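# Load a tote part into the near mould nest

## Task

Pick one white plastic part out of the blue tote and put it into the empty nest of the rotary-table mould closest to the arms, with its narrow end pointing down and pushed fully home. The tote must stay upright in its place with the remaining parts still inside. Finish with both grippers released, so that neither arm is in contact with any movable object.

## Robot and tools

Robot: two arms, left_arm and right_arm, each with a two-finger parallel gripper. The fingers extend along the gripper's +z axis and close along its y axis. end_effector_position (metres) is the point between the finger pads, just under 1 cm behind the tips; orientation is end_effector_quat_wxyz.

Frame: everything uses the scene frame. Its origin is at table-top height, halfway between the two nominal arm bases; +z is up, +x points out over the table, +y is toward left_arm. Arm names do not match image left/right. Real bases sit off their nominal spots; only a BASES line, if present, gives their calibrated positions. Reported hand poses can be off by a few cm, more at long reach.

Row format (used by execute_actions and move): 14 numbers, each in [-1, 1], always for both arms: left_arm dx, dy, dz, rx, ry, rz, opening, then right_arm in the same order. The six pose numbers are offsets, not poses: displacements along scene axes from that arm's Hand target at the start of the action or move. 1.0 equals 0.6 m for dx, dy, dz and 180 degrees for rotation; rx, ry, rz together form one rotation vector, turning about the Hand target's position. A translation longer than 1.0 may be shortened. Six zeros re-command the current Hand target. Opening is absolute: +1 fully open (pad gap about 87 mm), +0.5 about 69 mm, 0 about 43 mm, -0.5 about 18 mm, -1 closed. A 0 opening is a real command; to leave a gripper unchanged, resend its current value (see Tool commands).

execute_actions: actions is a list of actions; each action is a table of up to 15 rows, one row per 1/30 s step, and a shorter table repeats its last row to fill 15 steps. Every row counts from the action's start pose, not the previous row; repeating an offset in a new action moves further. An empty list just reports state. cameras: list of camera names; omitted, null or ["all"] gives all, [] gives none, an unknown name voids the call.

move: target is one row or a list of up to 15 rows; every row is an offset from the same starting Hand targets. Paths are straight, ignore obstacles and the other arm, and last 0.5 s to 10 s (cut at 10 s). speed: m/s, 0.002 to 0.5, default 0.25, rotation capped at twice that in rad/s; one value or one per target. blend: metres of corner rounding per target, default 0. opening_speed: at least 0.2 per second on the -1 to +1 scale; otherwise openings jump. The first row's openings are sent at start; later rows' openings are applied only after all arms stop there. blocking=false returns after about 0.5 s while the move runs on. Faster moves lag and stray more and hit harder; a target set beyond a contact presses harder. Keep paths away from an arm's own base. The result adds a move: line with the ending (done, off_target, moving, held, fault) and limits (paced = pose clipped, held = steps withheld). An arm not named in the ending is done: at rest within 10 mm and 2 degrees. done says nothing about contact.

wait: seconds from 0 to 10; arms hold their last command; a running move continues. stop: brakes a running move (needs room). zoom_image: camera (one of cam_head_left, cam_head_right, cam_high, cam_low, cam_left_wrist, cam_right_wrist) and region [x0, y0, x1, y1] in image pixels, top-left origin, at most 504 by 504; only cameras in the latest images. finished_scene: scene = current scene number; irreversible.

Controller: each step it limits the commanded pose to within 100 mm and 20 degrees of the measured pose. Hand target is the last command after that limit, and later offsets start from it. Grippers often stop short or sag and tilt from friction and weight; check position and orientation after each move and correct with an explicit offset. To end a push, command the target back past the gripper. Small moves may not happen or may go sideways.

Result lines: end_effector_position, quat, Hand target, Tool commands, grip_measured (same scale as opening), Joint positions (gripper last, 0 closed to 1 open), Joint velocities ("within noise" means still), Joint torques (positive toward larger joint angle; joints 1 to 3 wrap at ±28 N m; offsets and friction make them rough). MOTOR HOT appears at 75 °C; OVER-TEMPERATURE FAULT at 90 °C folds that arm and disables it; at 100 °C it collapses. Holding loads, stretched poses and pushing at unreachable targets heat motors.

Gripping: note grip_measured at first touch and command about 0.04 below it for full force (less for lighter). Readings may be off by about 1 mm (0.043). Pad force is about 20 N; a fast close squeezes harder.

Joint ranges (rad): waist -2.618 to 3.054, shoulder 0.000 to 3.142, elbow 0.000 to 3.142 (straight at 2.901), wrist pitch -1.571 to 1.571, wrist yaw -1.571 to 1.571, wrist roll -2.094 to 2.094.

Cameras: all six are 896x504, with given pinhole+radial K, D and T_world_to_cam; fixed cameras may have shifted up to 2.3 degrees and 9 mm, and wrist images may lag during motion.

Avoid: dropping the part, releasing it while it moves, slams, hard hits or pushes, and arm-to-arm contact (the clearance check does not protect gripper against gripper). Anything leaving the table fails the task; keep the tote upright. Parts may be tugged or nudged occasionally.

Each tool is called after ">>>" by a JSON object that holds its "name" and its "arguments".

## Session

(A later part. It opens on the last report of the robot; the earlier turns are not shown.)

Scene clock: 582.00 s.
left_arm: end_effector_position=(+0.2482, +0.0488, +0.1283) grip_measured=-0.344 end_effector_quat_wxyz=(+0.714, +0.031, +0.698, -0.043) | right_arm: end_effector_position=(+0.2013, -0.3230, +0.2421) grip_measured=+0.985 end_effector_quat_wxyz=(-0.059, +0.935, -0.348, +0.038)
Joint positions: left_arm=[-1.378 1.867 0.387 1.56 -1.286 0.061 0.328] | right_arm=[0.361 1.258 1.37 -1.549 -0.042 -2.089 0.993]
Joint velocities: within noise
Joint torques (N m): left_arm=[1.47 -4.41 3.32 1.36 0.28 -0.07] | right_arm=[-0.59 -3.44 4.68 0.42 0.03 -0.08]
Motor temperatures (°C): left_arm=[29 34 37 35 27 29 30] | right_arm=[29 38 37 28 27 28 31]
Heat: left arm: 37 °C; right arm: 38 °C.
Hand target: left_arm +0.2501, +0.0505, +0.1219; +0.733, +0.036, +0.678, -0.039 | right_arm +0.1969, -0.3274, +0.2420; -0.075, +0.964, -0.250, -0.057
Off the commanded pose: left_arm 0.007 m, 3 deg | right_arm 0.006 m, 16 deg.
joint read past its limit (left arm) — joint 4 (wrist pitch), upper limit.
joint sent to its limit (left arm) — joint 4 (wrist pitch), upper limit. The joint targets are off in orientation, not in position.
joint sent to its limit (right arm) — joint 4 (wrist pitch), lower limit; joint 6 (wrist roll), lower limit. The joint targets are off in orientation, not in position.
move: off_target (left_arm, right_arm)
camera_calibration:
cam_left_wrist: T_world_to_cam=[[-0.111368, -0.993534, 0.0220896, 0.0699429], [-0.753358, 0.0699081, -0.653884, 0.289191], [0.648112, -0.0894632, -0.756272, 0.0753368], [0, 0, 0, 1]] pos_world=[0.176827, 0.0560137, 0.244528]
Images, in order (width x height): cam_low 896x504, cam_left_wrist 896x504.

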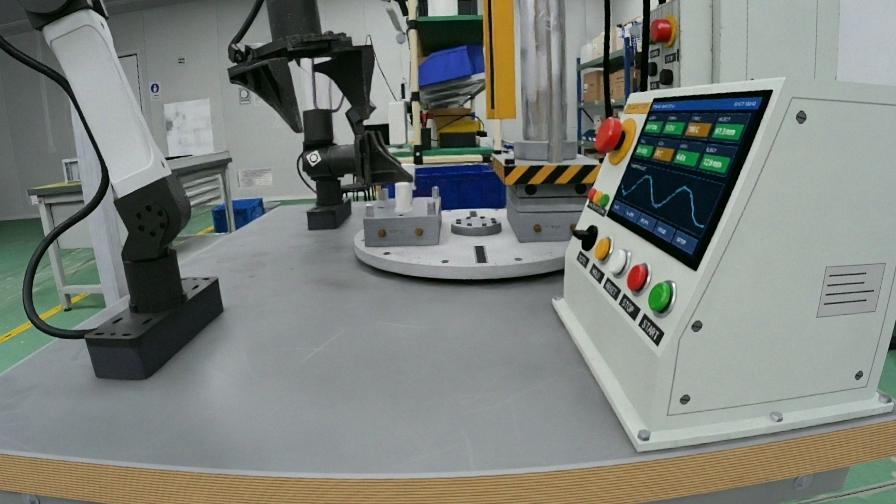

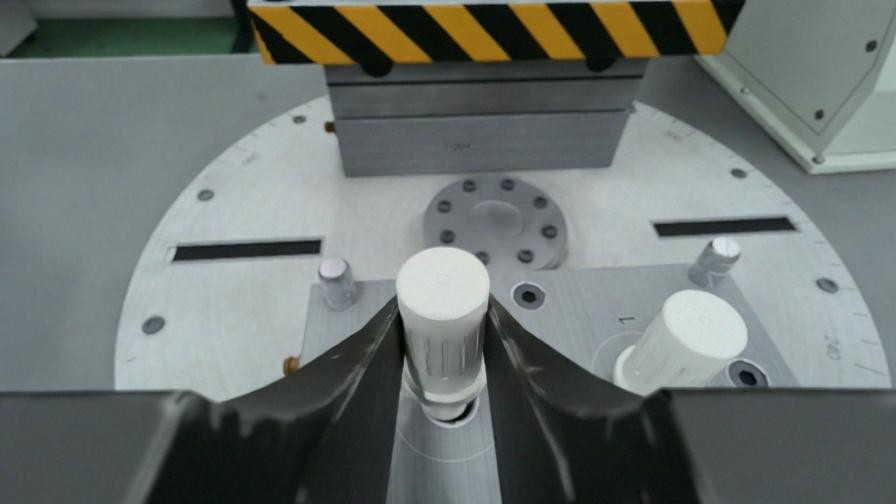

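>>> {"name": "move", "arguments": {"target": [-0.0005,-0.001,-0.01,0,0,0,-0.45,0,0,0,0,0,0,1], "speed": 0.04, "cameras": ["cam_low","cam_left_wrist"]}}

>>> {"name": "zoom_image", "arguments": {"camera": "cam_left_wrist", "region": [380, 350, 510, 480]}}

>>> {"name": "zoom_image", "arguments": {"camera": "cam_low", "region": [375, 140, 435, 220]}}

Scene clock: 588.77 s.
left_arm: end_effector_position=(+0.2486, +0.0475, +0.1243) grip_measured=-0.344 end_effector_quat_wxyz=(+0.712, +0.030, +0.700, -0.047) | right_arm: end_effector_position=(+0.2013, -0.3230, +0.2421) grip_measured=+0.985 end_effector_quat_wxyz=(-0.059, +0.935, -0.348, +0.038)
Joint positions: left_arm=[-1.376 1.881 0.387 1.56 -1.28 0.039 0.328] | right_arm=[0.361 1.258 1.37 -1.549 -0.042 -2.089 0.993]
Joint velocities: within noise
Joint torques (N m): left_arm=[1.22 -3.85 3.43 1.37 0.17 -0.06] | right_arm=[-0.55 -3.58 4.75 0.45 0.06 -0.1]
Motor temperatures (°C): left_arm=[29 34 37 35 27 29 30] | right_arm=[29 38 37 28 27 28 31]
Heat: left arm: 37 °C; right arm: 38 °C.
Hand target: left_arm +0.2498, +0.0500, +0.1158; +0.733, +0.036, +0.678, -0.039 | right_arm +0.1969, -0.3274, +0.2420; -0.075, +0.964, -0.250, -0.057
Off the commanded pose: left_arm 0.009 m, 4 deg | right_arm 0.006 m, 16 deg.
joint read past its limit (left arm) — joint 4 (wrist pitch), upper limit.
joint sent to its limit (left arm) — joint 4 (wrist pitch), upper limit. The joint targets are off in orientation, not in position.
joint sent to its limit (right arm) — joint 4 (wrist pitch), lower limit; joint 6 (wrist roll), lower limit. The joint targets are off in orientation, not in position.
move: off_target (left_arm, right_arm)
camera_calibration:
cam_left_wrist: T_world_to_cam=[[-0.115847, -0.992819, 0.0298205, 0.0689561], [-0.755939, 0.0686524, -0.651033, 0.287271], [0.644311, -0.0979629, -0.758464, 0.07358], [0, 0, 0, 1]] pos_world=[0.177739, 0.0559472, 0.240774]
Images, in order (width x height): cam_low 896x504, cam_left_wrist 896x504.

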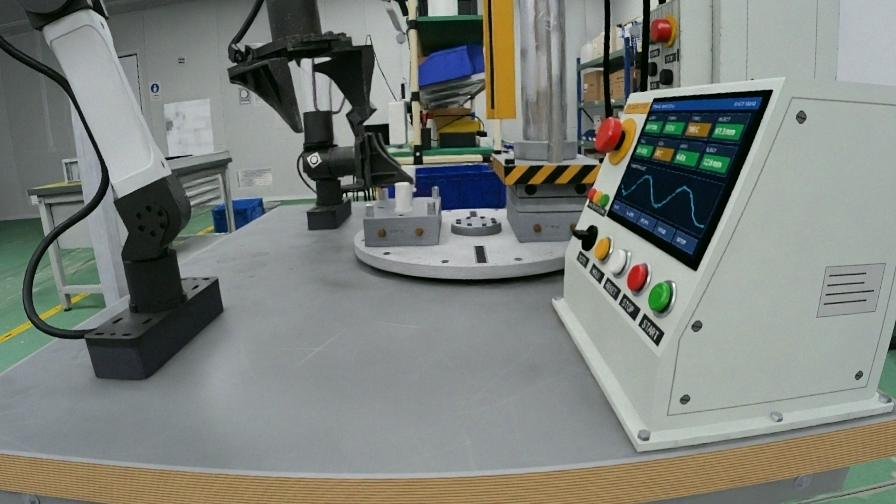

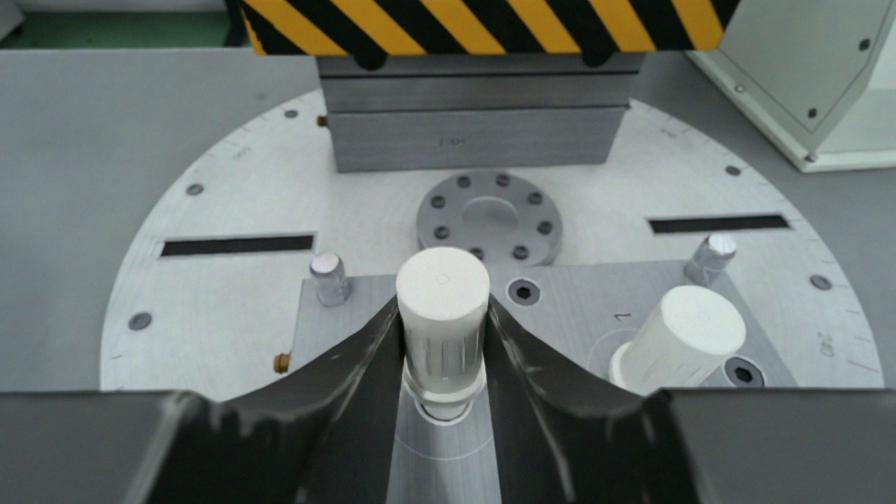

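Scaled by 3.877 from the camera's 896x504 image, which has a finer 1280x720 frame.

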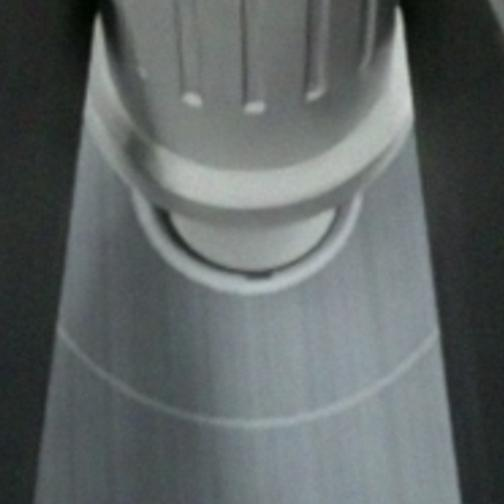

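Scaled by 6.300 from the camera's 896x504 image, which has a finer 1280x720 frame.

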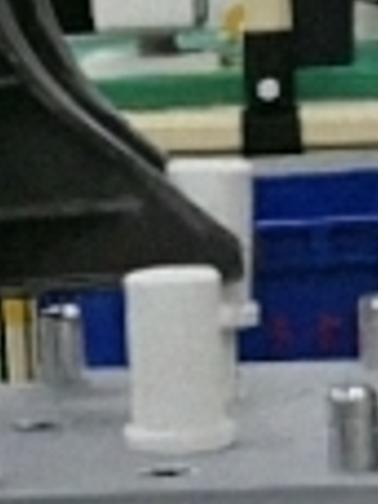

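Centred nicely. Continue down.

>>> {"name": "move", "arguments": {"target": [0,0.0005,-0.01,0,0,0,-0.45,0,0,0,0,0,0,1], "speed": 0.04, "cameras": ["cam_low","cam_left_wrist"]}}

>>> {"name": "zoom_image", "arguments": {"camera": "cam_left_wrist", "region": [380, 350, 510, 480]}}

>>> {"name": "zoom_image", "arguments": {"camera": "cam_low", "region": [375, 140, 435, 220]}}

Scene clock: 594.97 s.
left_arm: end_effector_position=(+0.2488, +0.0474, +0.1168) grip_measured=-0.344 end_effector_quat_wxyz=(+0.710, +0.031, +0.702, -0.045) | right_arm: end_effector_position=(+0.2013, -0.3230, +0.2421) grip_measured=+0.985 end_effector_quat_wxyz=(-0.059, +0.935, -0.348, +0.038)
Joint positions: left_arm=[-1.374 1.907 0.387 1.56 -1.279 0.018 0.328] | right_arm=[0.361 1.258 1.37 -1.549 -0.042 -2.089 0.993]
Joint velocities: within noise
Joint torques (N m): left_arm=[1.16 -4.34 3.26 1.38 0.13 -0.04] | right_arm=[-0.7 -3.51 4.79 0.42 0.03 -0.11]
Motor temperatures (°C): left_arm=[29 34 37 35 27 29 30] | right_arm=[29 38 37 28 27 28 31]
Heat: left arm: 37 °C; right arm: 38 °C.
Hand target: left_arm +0.2498, +0.0502, +0.1098; +0.733, +0.036, +0.678, -0.039 | right_arm +0.1969, -0.3274, +0.2420; -0.075, +0.964, -0.250, -0.057
Off the commanded pose: left_arm 0.008 m, 4 deg | right_arm 0.006 m, 16 deg.
joint read past its limit (left arm) — joint 4 (wrist pitch), upper limit.
joint sent to its limit (left arm) — joint 4 (wrist pitch), upper limit. The joint targets are off in orientation, not in position.
joint sent to its limit (right arm) — joint 4 (wrist pitch), lower limit; joint 6 (wrist roll), lower limit. The joint targets are off in orientation, not in position.
move: off_target (left_arm, right_arm)
camera_calibration:
cam_left_wrist: T_world_to_cam=[[-0.11559, -0.992947, 0.0263772, 0.0694441], [-0.760462, 0.0713803, -0.645447, 0.282926], [0.639012, -0.0946662, -0.763349, 0.0695685], [0, 0, 0, 1]] pos_world=[0.178726, 0.0553448, 0.233887]
Images, in order (width x height): cam_low 896x504, cam_left_wrist 896x504.

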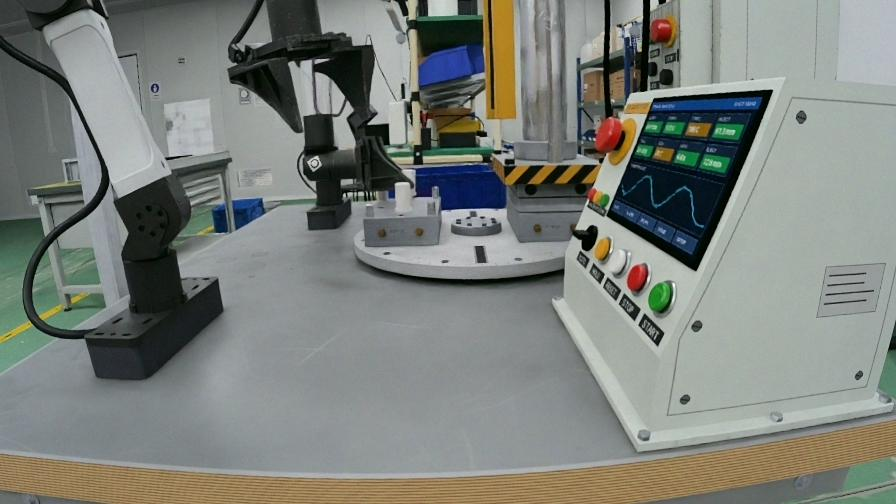

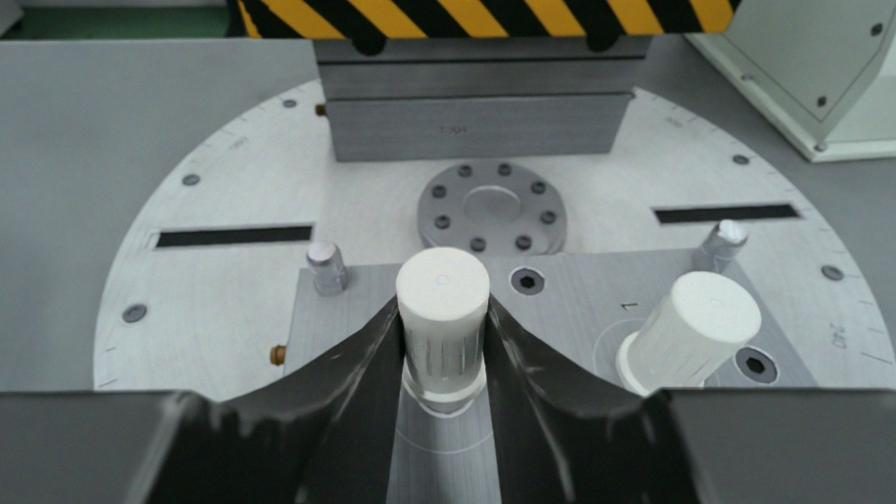

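Scaled by 3.877 from the camera's 896x504 image, which has a finer 1280x720 frame.

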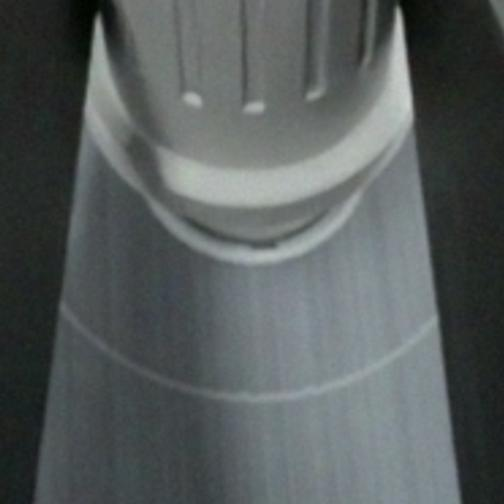

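Scaled by 6.300 from the camera's 896x504 image, which has a finer 1280x720 frame.

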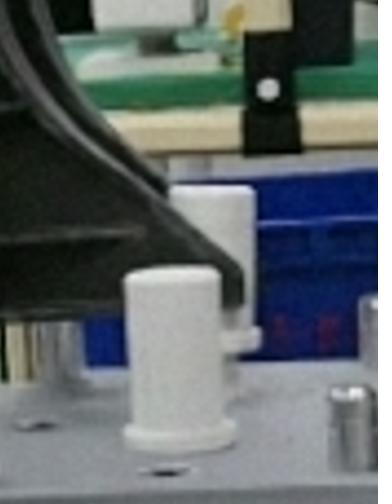

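It is entering. Lighten grip and continue.

>>> {"name": "move", "arguments": {"target": [[-0.0003,0.0003,-0.01,0,0,0,-0.4,0,0,0,0,0,0,1],[-0.0003,0.0003,-0.02,0,0,0,-0.4,0,0,0,0,0,0,1]], "speed": 0.04, "cameras": ["cam_low","cam_left_wrist"]}}

>>> {"name": "zoom_image", "arguments": {"camera": "cam_left_wrist", "region": [380, 350, 510, 480]}}

>>> {"name": "zoom_image", "arguments": {"camera": "cam_low", "region": [375, 140, 435, 220]}}

Scene clock: 603.57 s.
left_arm: end_effector_position=(+0.2490, +0.0471, +0.1127) grip_measured=-0.344 end_effector_quat_wxyz=(+0.708, +0.031, +0.704, -0.045) | right_arm: end_effector_position=(+0.2013, -0.3230, +0.2421) grip_measured=+0.985 end_effector_quat_wxyz=(-0.059, +0.935, -0.348, +0.038)
Joint positions: left_arm=[-1.373 1.923 0.388 1.56 -1.278 0.004 0.328] | right_arm=[0.361 1.258 1.37 -1.549 -0.042 -2.089 0.993]
Joint velocities: within noise
Joint torques (N m): left_arm=[1.11 -2.51 2.99 1.38 0.11 -0.27] | right_arm=[-0.69 -3.49 4.7 0.4 0.04 -0.1]
Motor temperatures (°C): left_arm=[29 34 37 35 27 29 30] | right_arm=[29 38 37 28 27 28 31]
Heat: left arm: 37 °C; right arm: 38 °C.
Hand target: left_arm +0.2496, +0.0504, +0.0979; +0.733, +0.036, +0.678, -0.039 | right_arm +0.1969, -0.3274, +0.2420; -0.075, +0.964, -0.250, -0.057
Off the commanded pose: left_arm 0.015 m, 4 deg | right_arm 0.006 m, 16 deg.
joint read past its limit (left arm) — joint 4 (wrist pitch), upper limit.
joint sent to its limit (left arm) — joint 4 (wrist pitch), upper limit. The joint targets are off in orientation, not in position.
joint sent to its limit (right arm) — joint 4 (wrist pitch), lower limit; joint 6 (wrist roll), lower limit. The joint targets are off in orientation, not in position.
move: off_target (left_arm, right_arm)
camera_calibration:
cam_left_wrist: T_world_to_cam=[[-0.114854, -0.993015, 0.0270035, 0.0689956], [-0.763144, 0.0707989, -0.642339, 0.280791], [0.63594, -0.0943824, -0.765945, 0.0672721], [0, 0, 0, 1]] pos_world=[0.179427, 0.0549834, 0.230026]
Images, in order (width x height): cam_low 896x504, cam_left_wrist 896x504.

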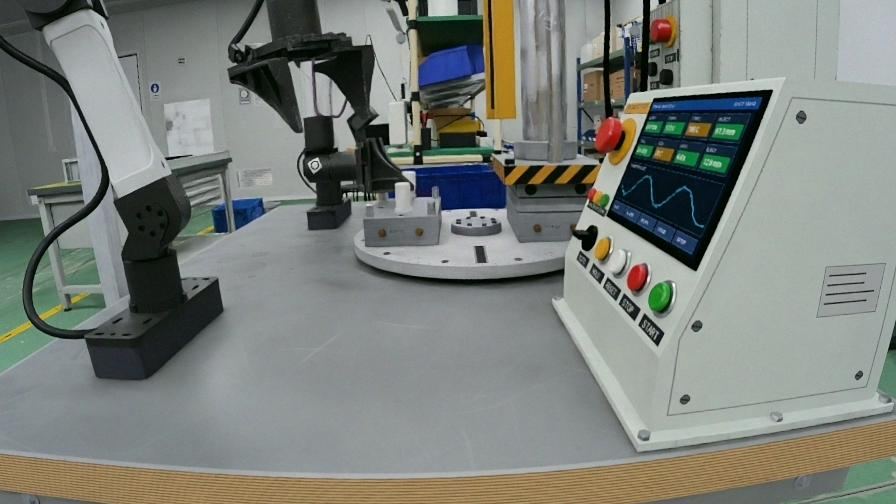

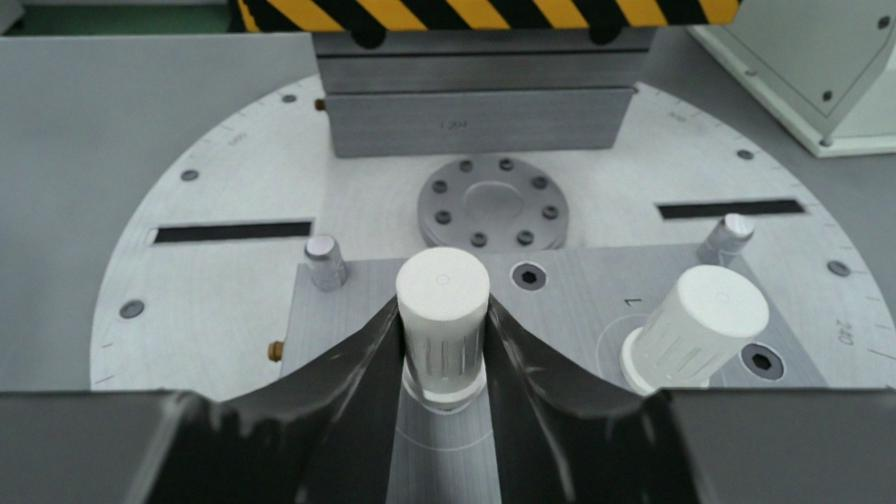

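Scaled by 3.877 from the camera's 896x504 image, which has a finer 1280x720 frame.

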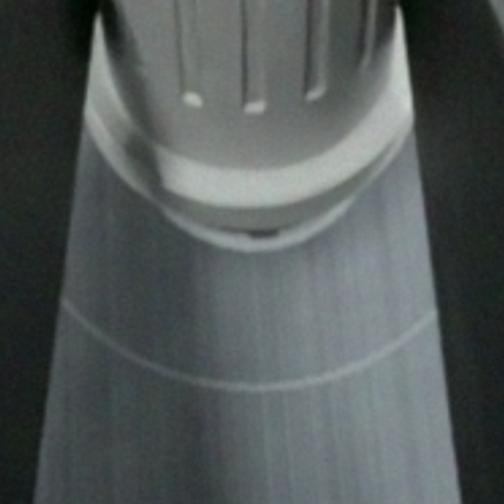

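Scaled by 6.300 from the camera's 896x504 image, which has a finer 1280x720 frame.

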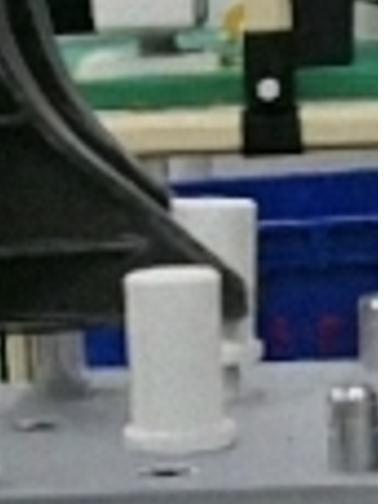

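>>> {"name": "move", "arguments": {"target": [-0.005,0,0.004,0,0,0,-0.4,0,0,0,0,0,0,1], "speed": 0.04, "cameras": ["cam_low","cam_left_wrist"]}}

>>> {"name": "zoom_image", "arguments": {"camera": "cam_left_wrist", "region": [380, 350, 510, 480]}}

>>> {"name": "zoom_image", "arguments": {"camera": "cam_low", "region": [375, 140, 435, 220]}}

Scene clock: 616.27 s.
left_arm: end_effector_position=(+0.2490, +0.0471, +0.1127) grip_measured=-0.344 end_effector_quat_wxyz=(+0.708, +0.031, +0.704, -0.045) | right_arm: end_effector_position=(+0.2013, -0.3230, +0.2421) grip_measured=+0.985 end_effector_quat_wxyz=(-0.059, +0.935, -0.348, +0.038)
Joint positions: left_arm=[-1.373 1.923 0.388 1.56 -1.278 0.005 0.328] | right_arm=[0.361 1.258 1.37 -1.549 -0.042 -2.089 0.993]
Joint velocities: within noise
Joint torques (N m): left_arm=[0.2 -3.19 2.81 1.37 -0.01 -0.22] | right_arm=[-0.66 -3.55 4.72 0.42 0.08 -0.11]
Motor temperatures (°C): left_arm=[29 33 37 36 27 29 30] | right_arm=[29 38 37 28 27 28 31]
Heat: left arm: 37 °C; right arm: 38 °C.
Hand target: left_arm +0.2466, +0.0504, +0.1003; +0.733, +0.036, +0.678, -0.039 | right_arm +0.1969, -0.3274, +0.2420; -0.075, +0.964, -0.250, -0.057
Off the commanded pose: left_arm 0.013 m, 4 deg | right_arm 0.006 m, 16 deg.
joint read past its limit (left arm) — joint 4 (wrist pitch), upper limit.
joint sent to its limit (left arm) — joint 4 (wrist pitch), upper limit. The joint targets are off in orientation, not in position.
joint sent to its limit (right arm) — joint 4 (wrist pitch), lower limit; joint 6 (wrist roll), lower limit. The joint targets are off in orientation, not in position.
move: off_target (left_arm, right_arm)
camera_calibration:
cam_left_wrist: T_world_to_cam=[[-0.114848, -0.993046, 0.0258596, 0.0691724], [-0.763066, 0.0715234, -0.642351, 0.280738], [0.636035, -0.0935056, -0.765974, 0.0672109], [0, 0, 0, 1]] pos_world=[0.179418, 0.0548967, 0.230026]
Images, in order (width x height): cam_low 896x504, cam_left_wrist 896x504.

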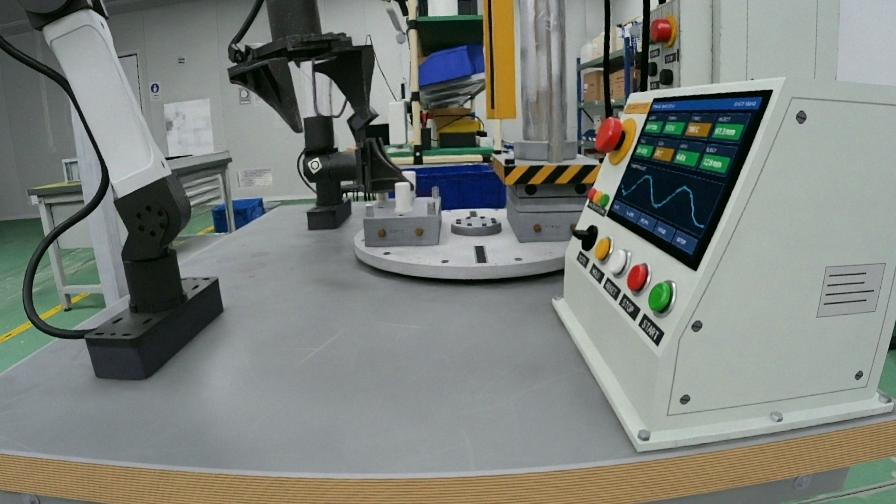

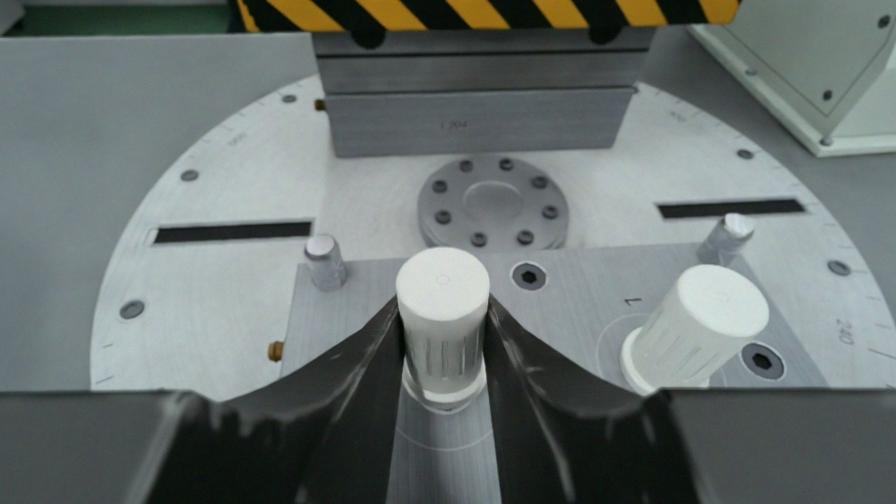

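Scaled by 3.877 from the camera's 896x504 image, which has a finer 1280x720 frame.

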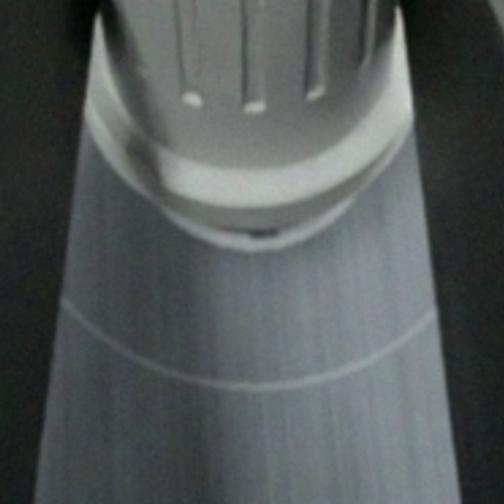

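Scaled by 6.300 from the camera's 896x504 image, which has a finer 1280x720 frame.

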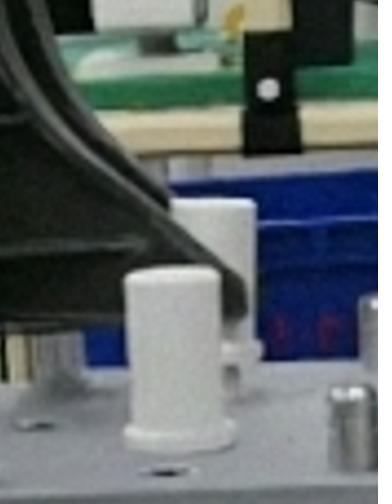

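>>> {"name": "move", "arguments": {"target": [[-0.003,0,0.028,0,0,0,-0.42,0,0,0,0,0,0,1],[-0.005,0,0.028,0,0,0,-0.42,0,0,0,0,0,0,1],[-0.003,0,0.015,0,0,0,-0.42,0,0,0,0,0,0,1]], "speed": 0.04, "cameras": ["cam_low","cam_left_wrist"]}}

>>> {"name": "zoom_image", "arguments": {"camera": "cam_left_wrist", "region": [380, 350, 510, 480]}}

>>> {"name": "zoom_image", "arguments": {"camera": "cam_low", "region": [375, 140, 435, 220]}}

Scene clock: 624.57 s.
left_arm: end_effector_position=(+0.2485, +0.0470, +0.1129) grip_measured=-0.344 end_effector_quat_wxyz=(+0.708, +0.035, +0.704, -0.042) | right_arm: end_effector_position=(+0.2013, -0.3230, +0.2421) grip_measured=+0.985 end_effector_quat_wxyz=(-0.059, +0.935, -0.348, +0.038)
Joint positions: left_arm=[-1.375 1.922 0.388 1.56 -1.277 0.015 0.328] | right_arm=[0.361 1.258 1.37 -1.549 -0.042 -2.089 0.993]
Joint velocities: within noise
Joint torques (N m): left_arm=[-0.32 -5.52 2.73 1.38 -0.1 -0.05] | right_arm=[-0.65 -3.59 4.81 0.45 0.06 -0.1]
Motor temperatures (°C): left_arm=[29 34 36 36 27 29 30] | right_arm=[29 38 37 28 27 28 31]
Heat: left arm: 36 °C; right arm: 38 °C.
Hand target: left_arm +0.2448, +0.0504, +0.1092; +0.733, +0.036, +0.678, -0.039 | right_arm +0.1969, -0.3274, +0.2420; -0.075, +0.964, -0.250, -0.057
Off the commanded pose: left_arm 0.006 m, 4 deg | right_arm 0.006 m, 16 deg.
joint read past its limit (left arm) — joint 4 (wrist pitch), upper limit.
joint sent to its limit (left arm) — joint 4 (wrist pitch), upper limit. The joint targets are off in orientation, not in position.
joint sent to its limit (right arm) — joint 4 (wrist pitch), lower limit; joint 6 (wrist roll), lower limit. The joint targets are off in orientation, not in position.
move: off_target (left_arm, right_arm)
camera_calibration:
cam_left_wrist: T_world_to_cam=[[-0.117449, -0.992952, 0.015904, 0.0707413], [-0.762024, 0.0798415, -0.642608, 0.279903], [0.636809, -0.0875928, -0.76603, 0.0672003], [0, 0, 0, 1]] pos_world=[0.178807, 0.0537811, 0.23022]
Images, in order (width x height): cam_low 896x504, cam_left_wrist 896x504.

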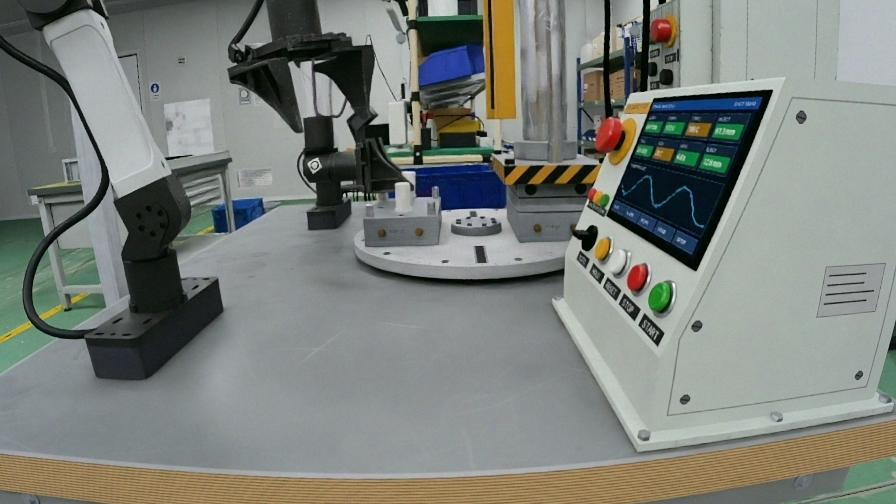

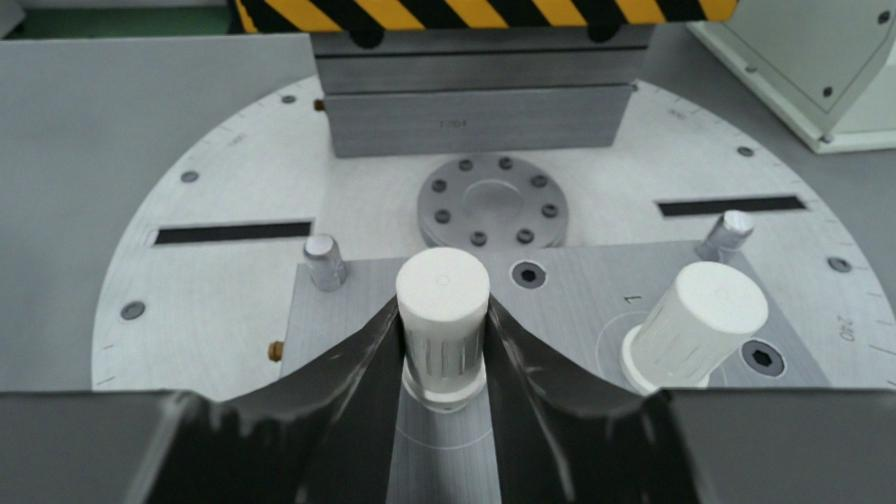

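Scaled by 3.877 from the camera's 896x504 image, which has a finer 1280x720 frame.

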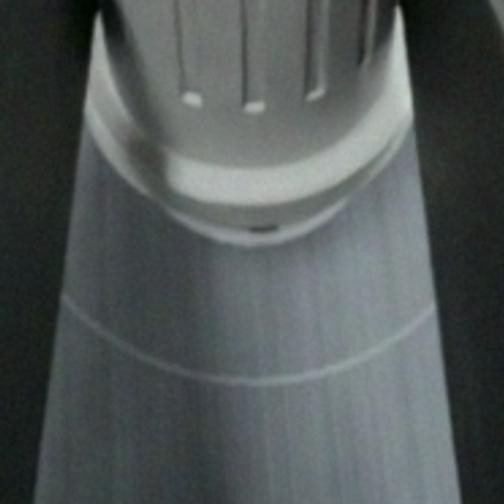

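Scaled by 6.300 from the camera's 896x504 image, which has a finer 1280x720 frame.

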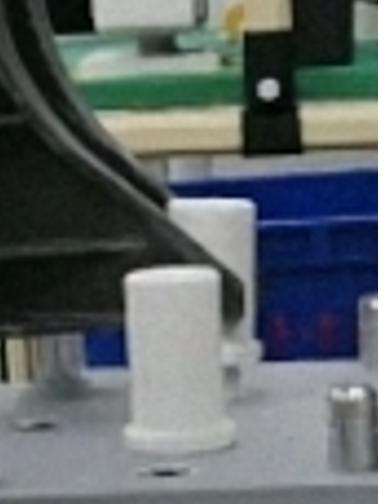

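>>> {"name": "move", "arguments": {"target": [0.001,-0.001,-0.018,0,0,0,-0.42,0,0,0,0,0,0,1], "speed": 0.04, "cameras": ["cam_low","cam_left_wrist"]}}

>>> {"name": "zoom_image", "arguments": {"camera": "cam_left_wrist", "region": [380, 350, 510, 480]}}

>>> {"name": "zoom_image", "arguments": {"camera": "cam_low", "region": [375, 140, 435, 220]}}

Scene clock: 629.87 s.
left_arm: end_effector_position=(+0.2485, +0.0471, +0.1125) grip_measured=-0.344 end_effector_quat_wxyz=(+0.708, +0.033, +0.704, -0.043) | right_arm: end_effector_position=(+0.2013, -0.3230, +0.2421) grip_measured=+0.985 end_effector_quat_wxyz=(-0.059, +0.935, -0.348, +0.038)
Joint positions: left_arm=[-1.375 1.924 0.388 1.56 -1.279 0.009 0.328] | right_arm=[0.361 1.258 1.37 -1.549 -0.042 -2.089 0.993]
Joint velocities: within noise
Joint torques (N m): left_arm=[-0.06 -2.77 2.91 1.37 -0.04 -0.31] | right_arm=[-0.62 -3.49 4.75 0.43 0.05 -0.11]
Motor temperatures (°C): left_arm=[29 34 36 36 27 29 30] | right_arm=[29 38 37 28 27 28 31]
Heat: left arm: 36 °C; right arm: 38 °C.
Hand target: left_arm +0.2454, +0.0498, +0.0984; +0.733, +0.036, +0.678, -0.039 | right_arm +0.1969, -0.3274, +0.2420; -0.075, +0.964, -0.250, -0.057
Off the commanded pose: left_arm 0.015 m, 4 deg | right_arm 0.006 m, 16 deg.
joint read past its limit (left arm) — joint 4 (wrist pitch), upper limit.
joint sent to its limit (left arm) — joint 4 (wrist pitch), upper limit. The joint targets are off in orientation, not in position.
joint sent to its limit (right arm) — joint 4 (wrist pitch), lower limit; joint 6 (wrist roll), lower limit. The joint targets are off in orientation, not in position.
move: off_target (left_arm, right_arm)
camera_calibration:
cam_left_wrist: T_world_to_cam=[[-0.11596, -0.993041, 0.0205603, 0.0699211], [-0.762769, 0.0757742, -0.642216, 0.279942], [0.636189, -0.0901544, -0.766248, 0.0671747], [0, 0, 0, 1]] pos_world=[0.178904, 0.0542782, 0.229818]
Images, in order (width x height): cam_low 896x504, cam_left_wrist 896x504.

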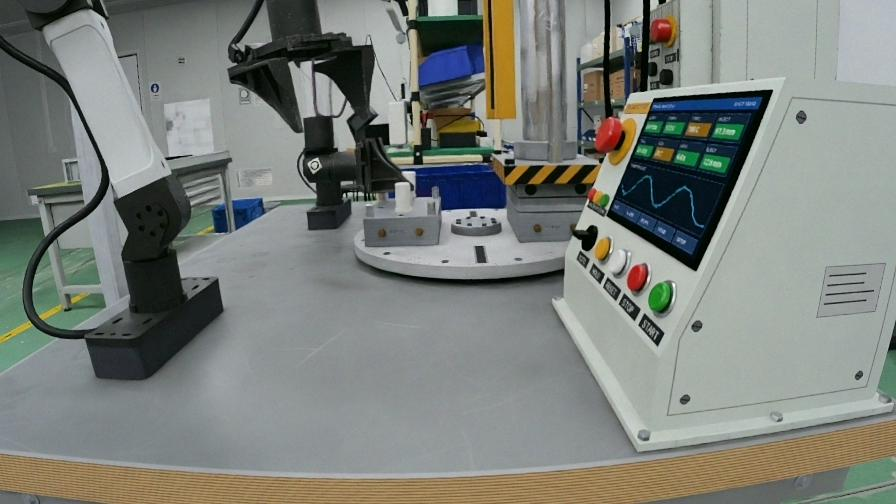

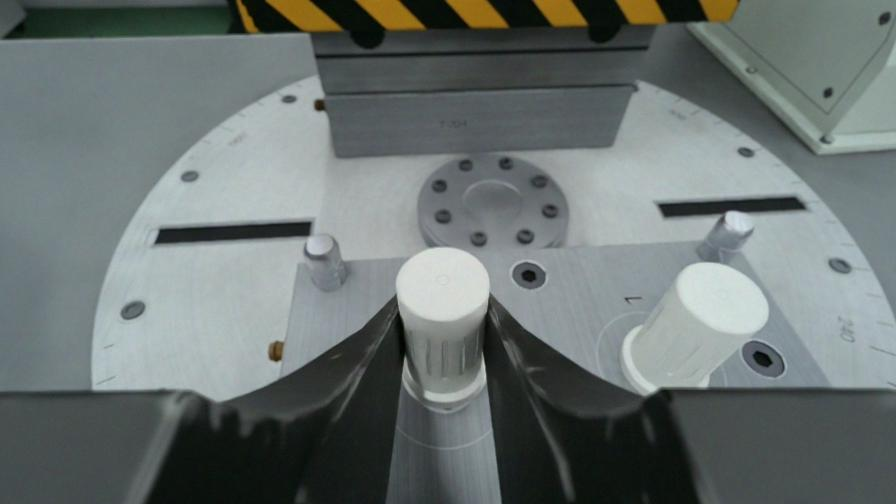

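Scaled by 3.877 from the camera's 896x504 image, which has a finer 1280x720 frame.

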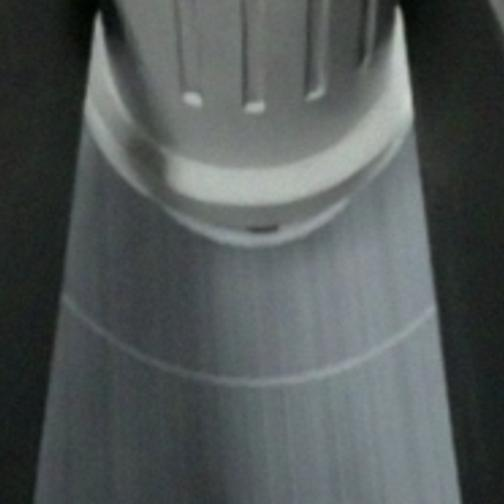

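Scaled by 6.300 from the camera's 896x504 image, which has a finer 1280x720 frame.

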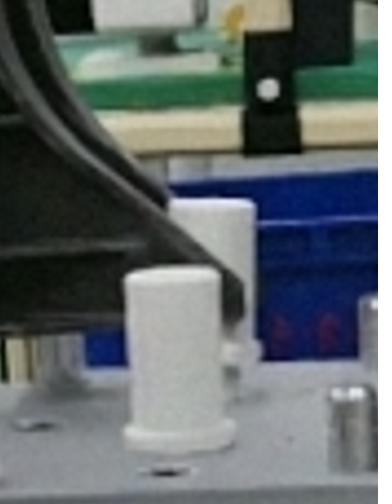

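>>> {"name": "execute_actions", "arguments": {"actions": [], "cameras": ["cam_head_left","cam_high","cam_low"]}}

>>> {"name": "zoom_image", "arguments": {"camera": "cam_low", "region": [335, 130, 455, 260]}}

>>> {"name": "zoom_image", "arguments": {"camera": "cam_head_left", "region": [380, 130, 600, 320]}}

Scene clock: 644.30 s.
left_arm: end_effector_position=(+0.2485, +0.0471, +0.1125) grip_measured=-0.344 end_effector_quat_wxyz=(+0.708, +0.033, +0.704, -0.043) | right_arm: end_effector_position=(+0.2013, -0.3230, +0.2421) grip_measured=+0.985 end_effector_quat_wxyz=(-0.059, +0.935, -0.348, +0.038)
Joint positions: left_arm=[-1.375 1.924 0.388 1.56 -1.279 0.009 0.328] | right_arm=[0.361 1.258 1.37 -1.549 -0.042 -2.089 0.993]
Joint velocities: within noise
Joint torques (N m): left_arm=[-0.05 -2.76 2.92 1.38 -0.05 -0.31] | right_arm=[-0.58 -3.43 4.85 0.42 0.05 -0.1]
Motor temperatures (°C): left_arm=[29 33 36 36 27 29 30] | right_arm=[29 38 37 28 27 28 31]
Heat: left arm: 36 °C; right arm: 38 °C.
Hand target: left_arm +0.2454, +0.0498, +0.0984; +0.733, +0.036, +0.678, -0.039 | right_arm +0.1969, -0.3274, +0.2420; -0.075, +0.964, -0.250, -0.057
Tool commands: left_gripper/opening=-0.42 right_gripper/opening=+1.0
Off the commanded pose: left_arm 0.015 m, 4 deg | right_arm 0.006 m, 16 deg.
joint read past its limit (left arm) — joint 4 (wrist pitch), upper limit.
Images, in order (width x height): cam_head_left 896x504, cam_high 896x504, cam_low 896x504.

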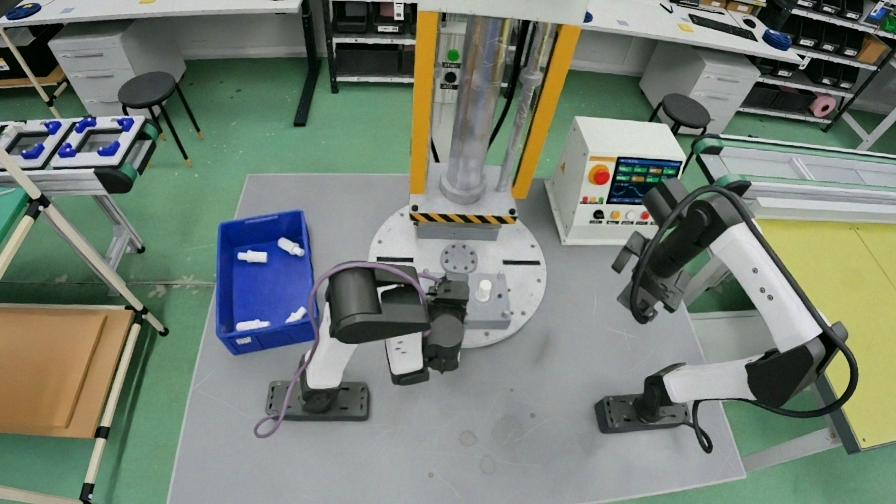

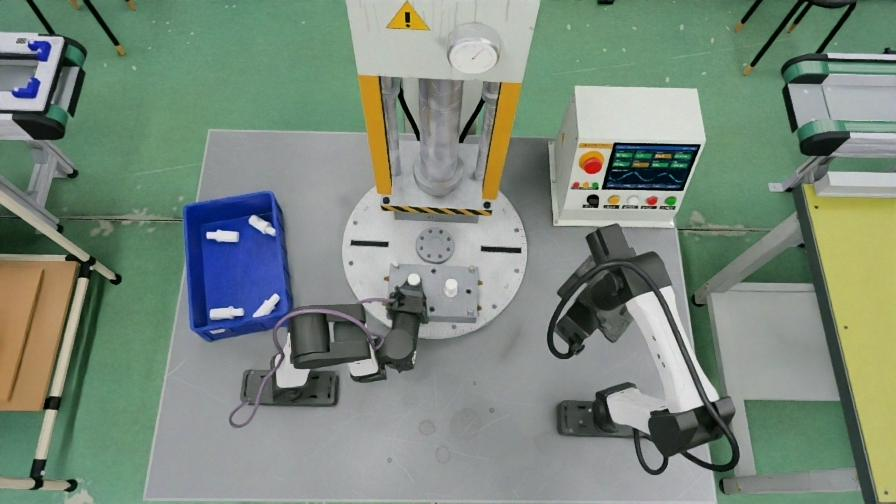

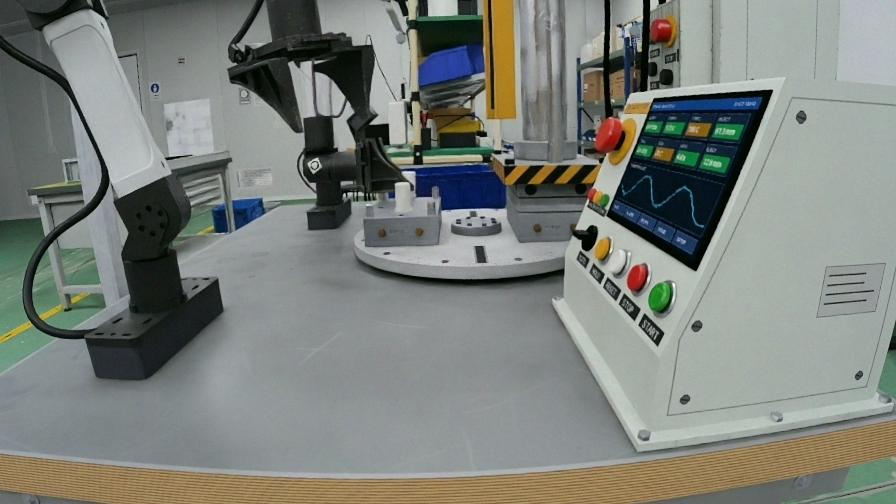

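Scaled by 3.877 from the camera's 896x504 image, which has a finer 1280x720 frame.

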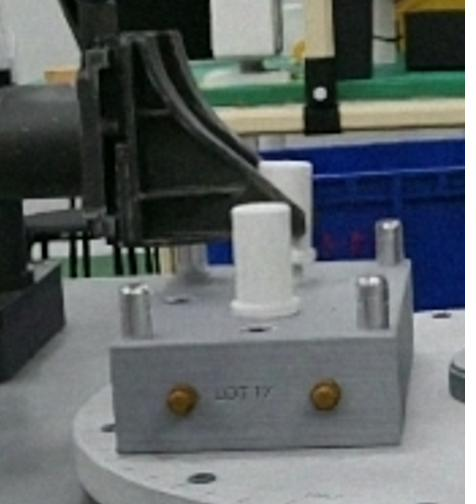

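Scaled by 2.291 from the camera's 896x504 image, which has a finer 1280x720 frame.

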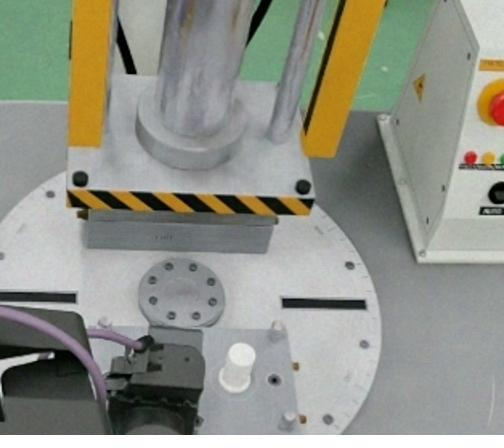

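>>> {"name": "move", "arguments": {"target": [[0.004,-0.004,0.02,0,0,0,-0.42,0,0,0,0,0,0,1],[0.004,-0.004,0.02,0,0,0,-0.05,0,0,0,0,0,0,1]], "speed": 0.05, "opening_speed": 0.3, "cameras": ["cam_low","cam_left_wrist"]}}

>>> {"name": "zoom_image", "arguments": {"camera": "cam_low", "region": [335, 130, 455, 260]}}

>>> {"name": "zoom_image", "arguments": {"camera": "cam_left_wrist", "region": [340, 220, 550, 480]}}

Scene clock: 673.17 s.
left_arm: end_effector_position=(+0.2486, +0.0470, +0.1128) grip_measured=-0.050 end_effector_quat_wxyz=(+0.709, +0.035, +0.704, -0.041) | right_arm: end_effector_position=(+0.2013, -0.3230, +0.2421) grip_measured=+0.985 end_effector_quat_wxyz=(-0.059, +0.935, -0.348, +0.038)
Joint positions: left_arm=[-1.375 1.924 0.39 1.56 -1.279 0.017 0.475] | right_arm=[0.361 1.258 1.37 -1.549 -0.042 -2.089 0.993]
Joint velocities: within noise
Joint torques (N m): left_arm=[0.38 -5.27 3.9 1.38 0.03 0.01] | right_arm=[-0.58 -3.52 4.81 0.41 0.04 -0.1]
Motor temperatures (°C): left_arm=[29 33 36 36 27 29 30] | right_arm=[29 38 38 28 27 28 31]
Heat: left arm: 36 °C; right arm: 38 °C.
Hand target: left_arm +0.2478, +0.0474, +0.1104; +0.733, +0.036, +0.678, -0.039 | right_arm +0.1969, -0.3274, +0.2420; -0.075, +0.964, -0.250, -0.057
Off the commanded pose: left_arm 0.003 m, 4 deg | right_arm 0.006 m, 16 deg.
joint read past its limit (left arm) — joint 4 (wrist pitch), upper limit.
joint sent to its limit (left arm) — joint 4 (wrist pitch), upper limit. The joint targets are off in orientation, not in position.
joint sent to its limit (right arm) — joint 4 (wrist pitch), lower limit; joint 6 (wrist roll), lower limit. The joint targets are off in orientation, not in position.
move: off_target (left_arm, right_arm); target 2's new opening was sent with left_arm's hand 0.002 m and 4 deg from that target
camera_calibration:
cam_left_wrist: T_world_to_cam=[[-0.115922, -0.993159, 0.0140087, 0.0705737], [-0.762038, 0.0798819, -0.642586, 0.279891], [0.637071, -0.0851652, -0.766086, 0.0668455], [0, 0, 0, 1]] pos_world=[0.178883, 0.0534256, 0.230075]
Images, in order (width x height): cam_low 896x504, cam_left_wrist 896x504.

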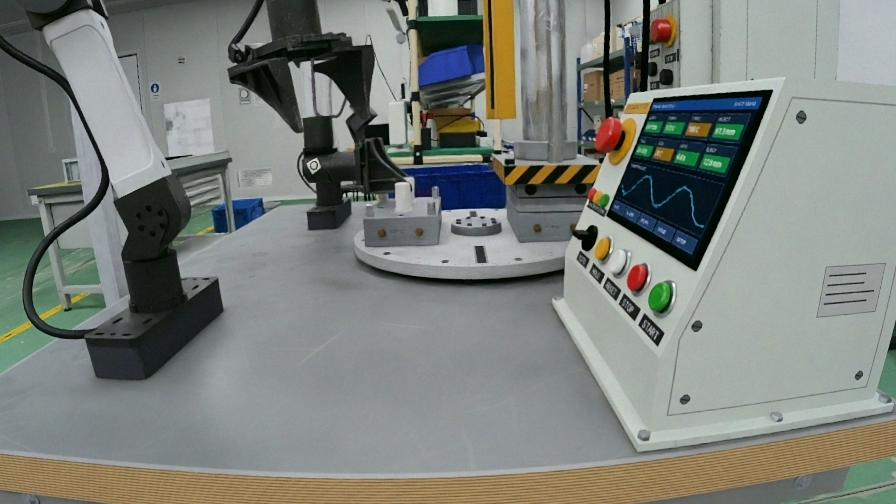

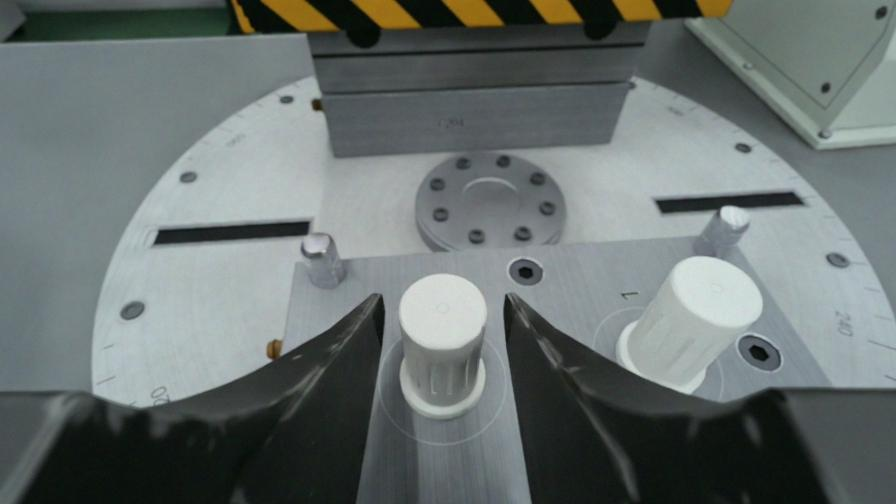

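Scaled by 3.877 from the camera's 896x504 image, which has a finer 1280x720 frame.

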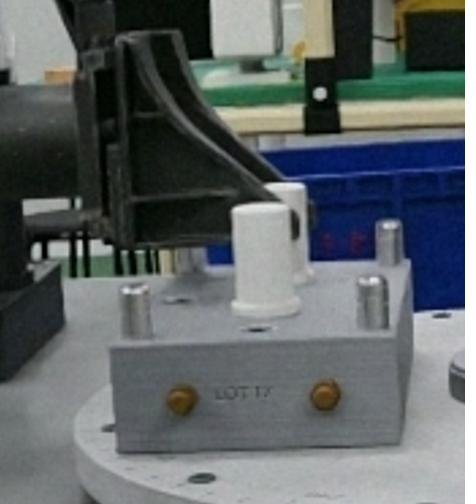

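Scaled by 1.938 from the camera's 896x504 image, which has a finer 1280x720 frame.

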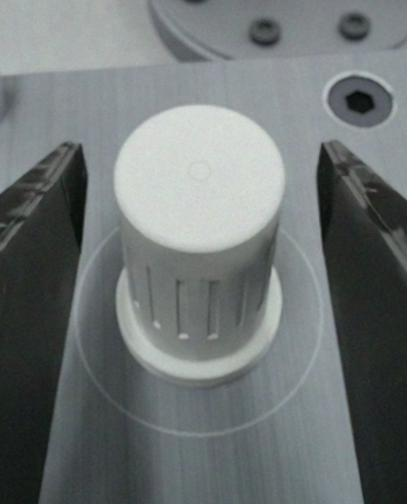

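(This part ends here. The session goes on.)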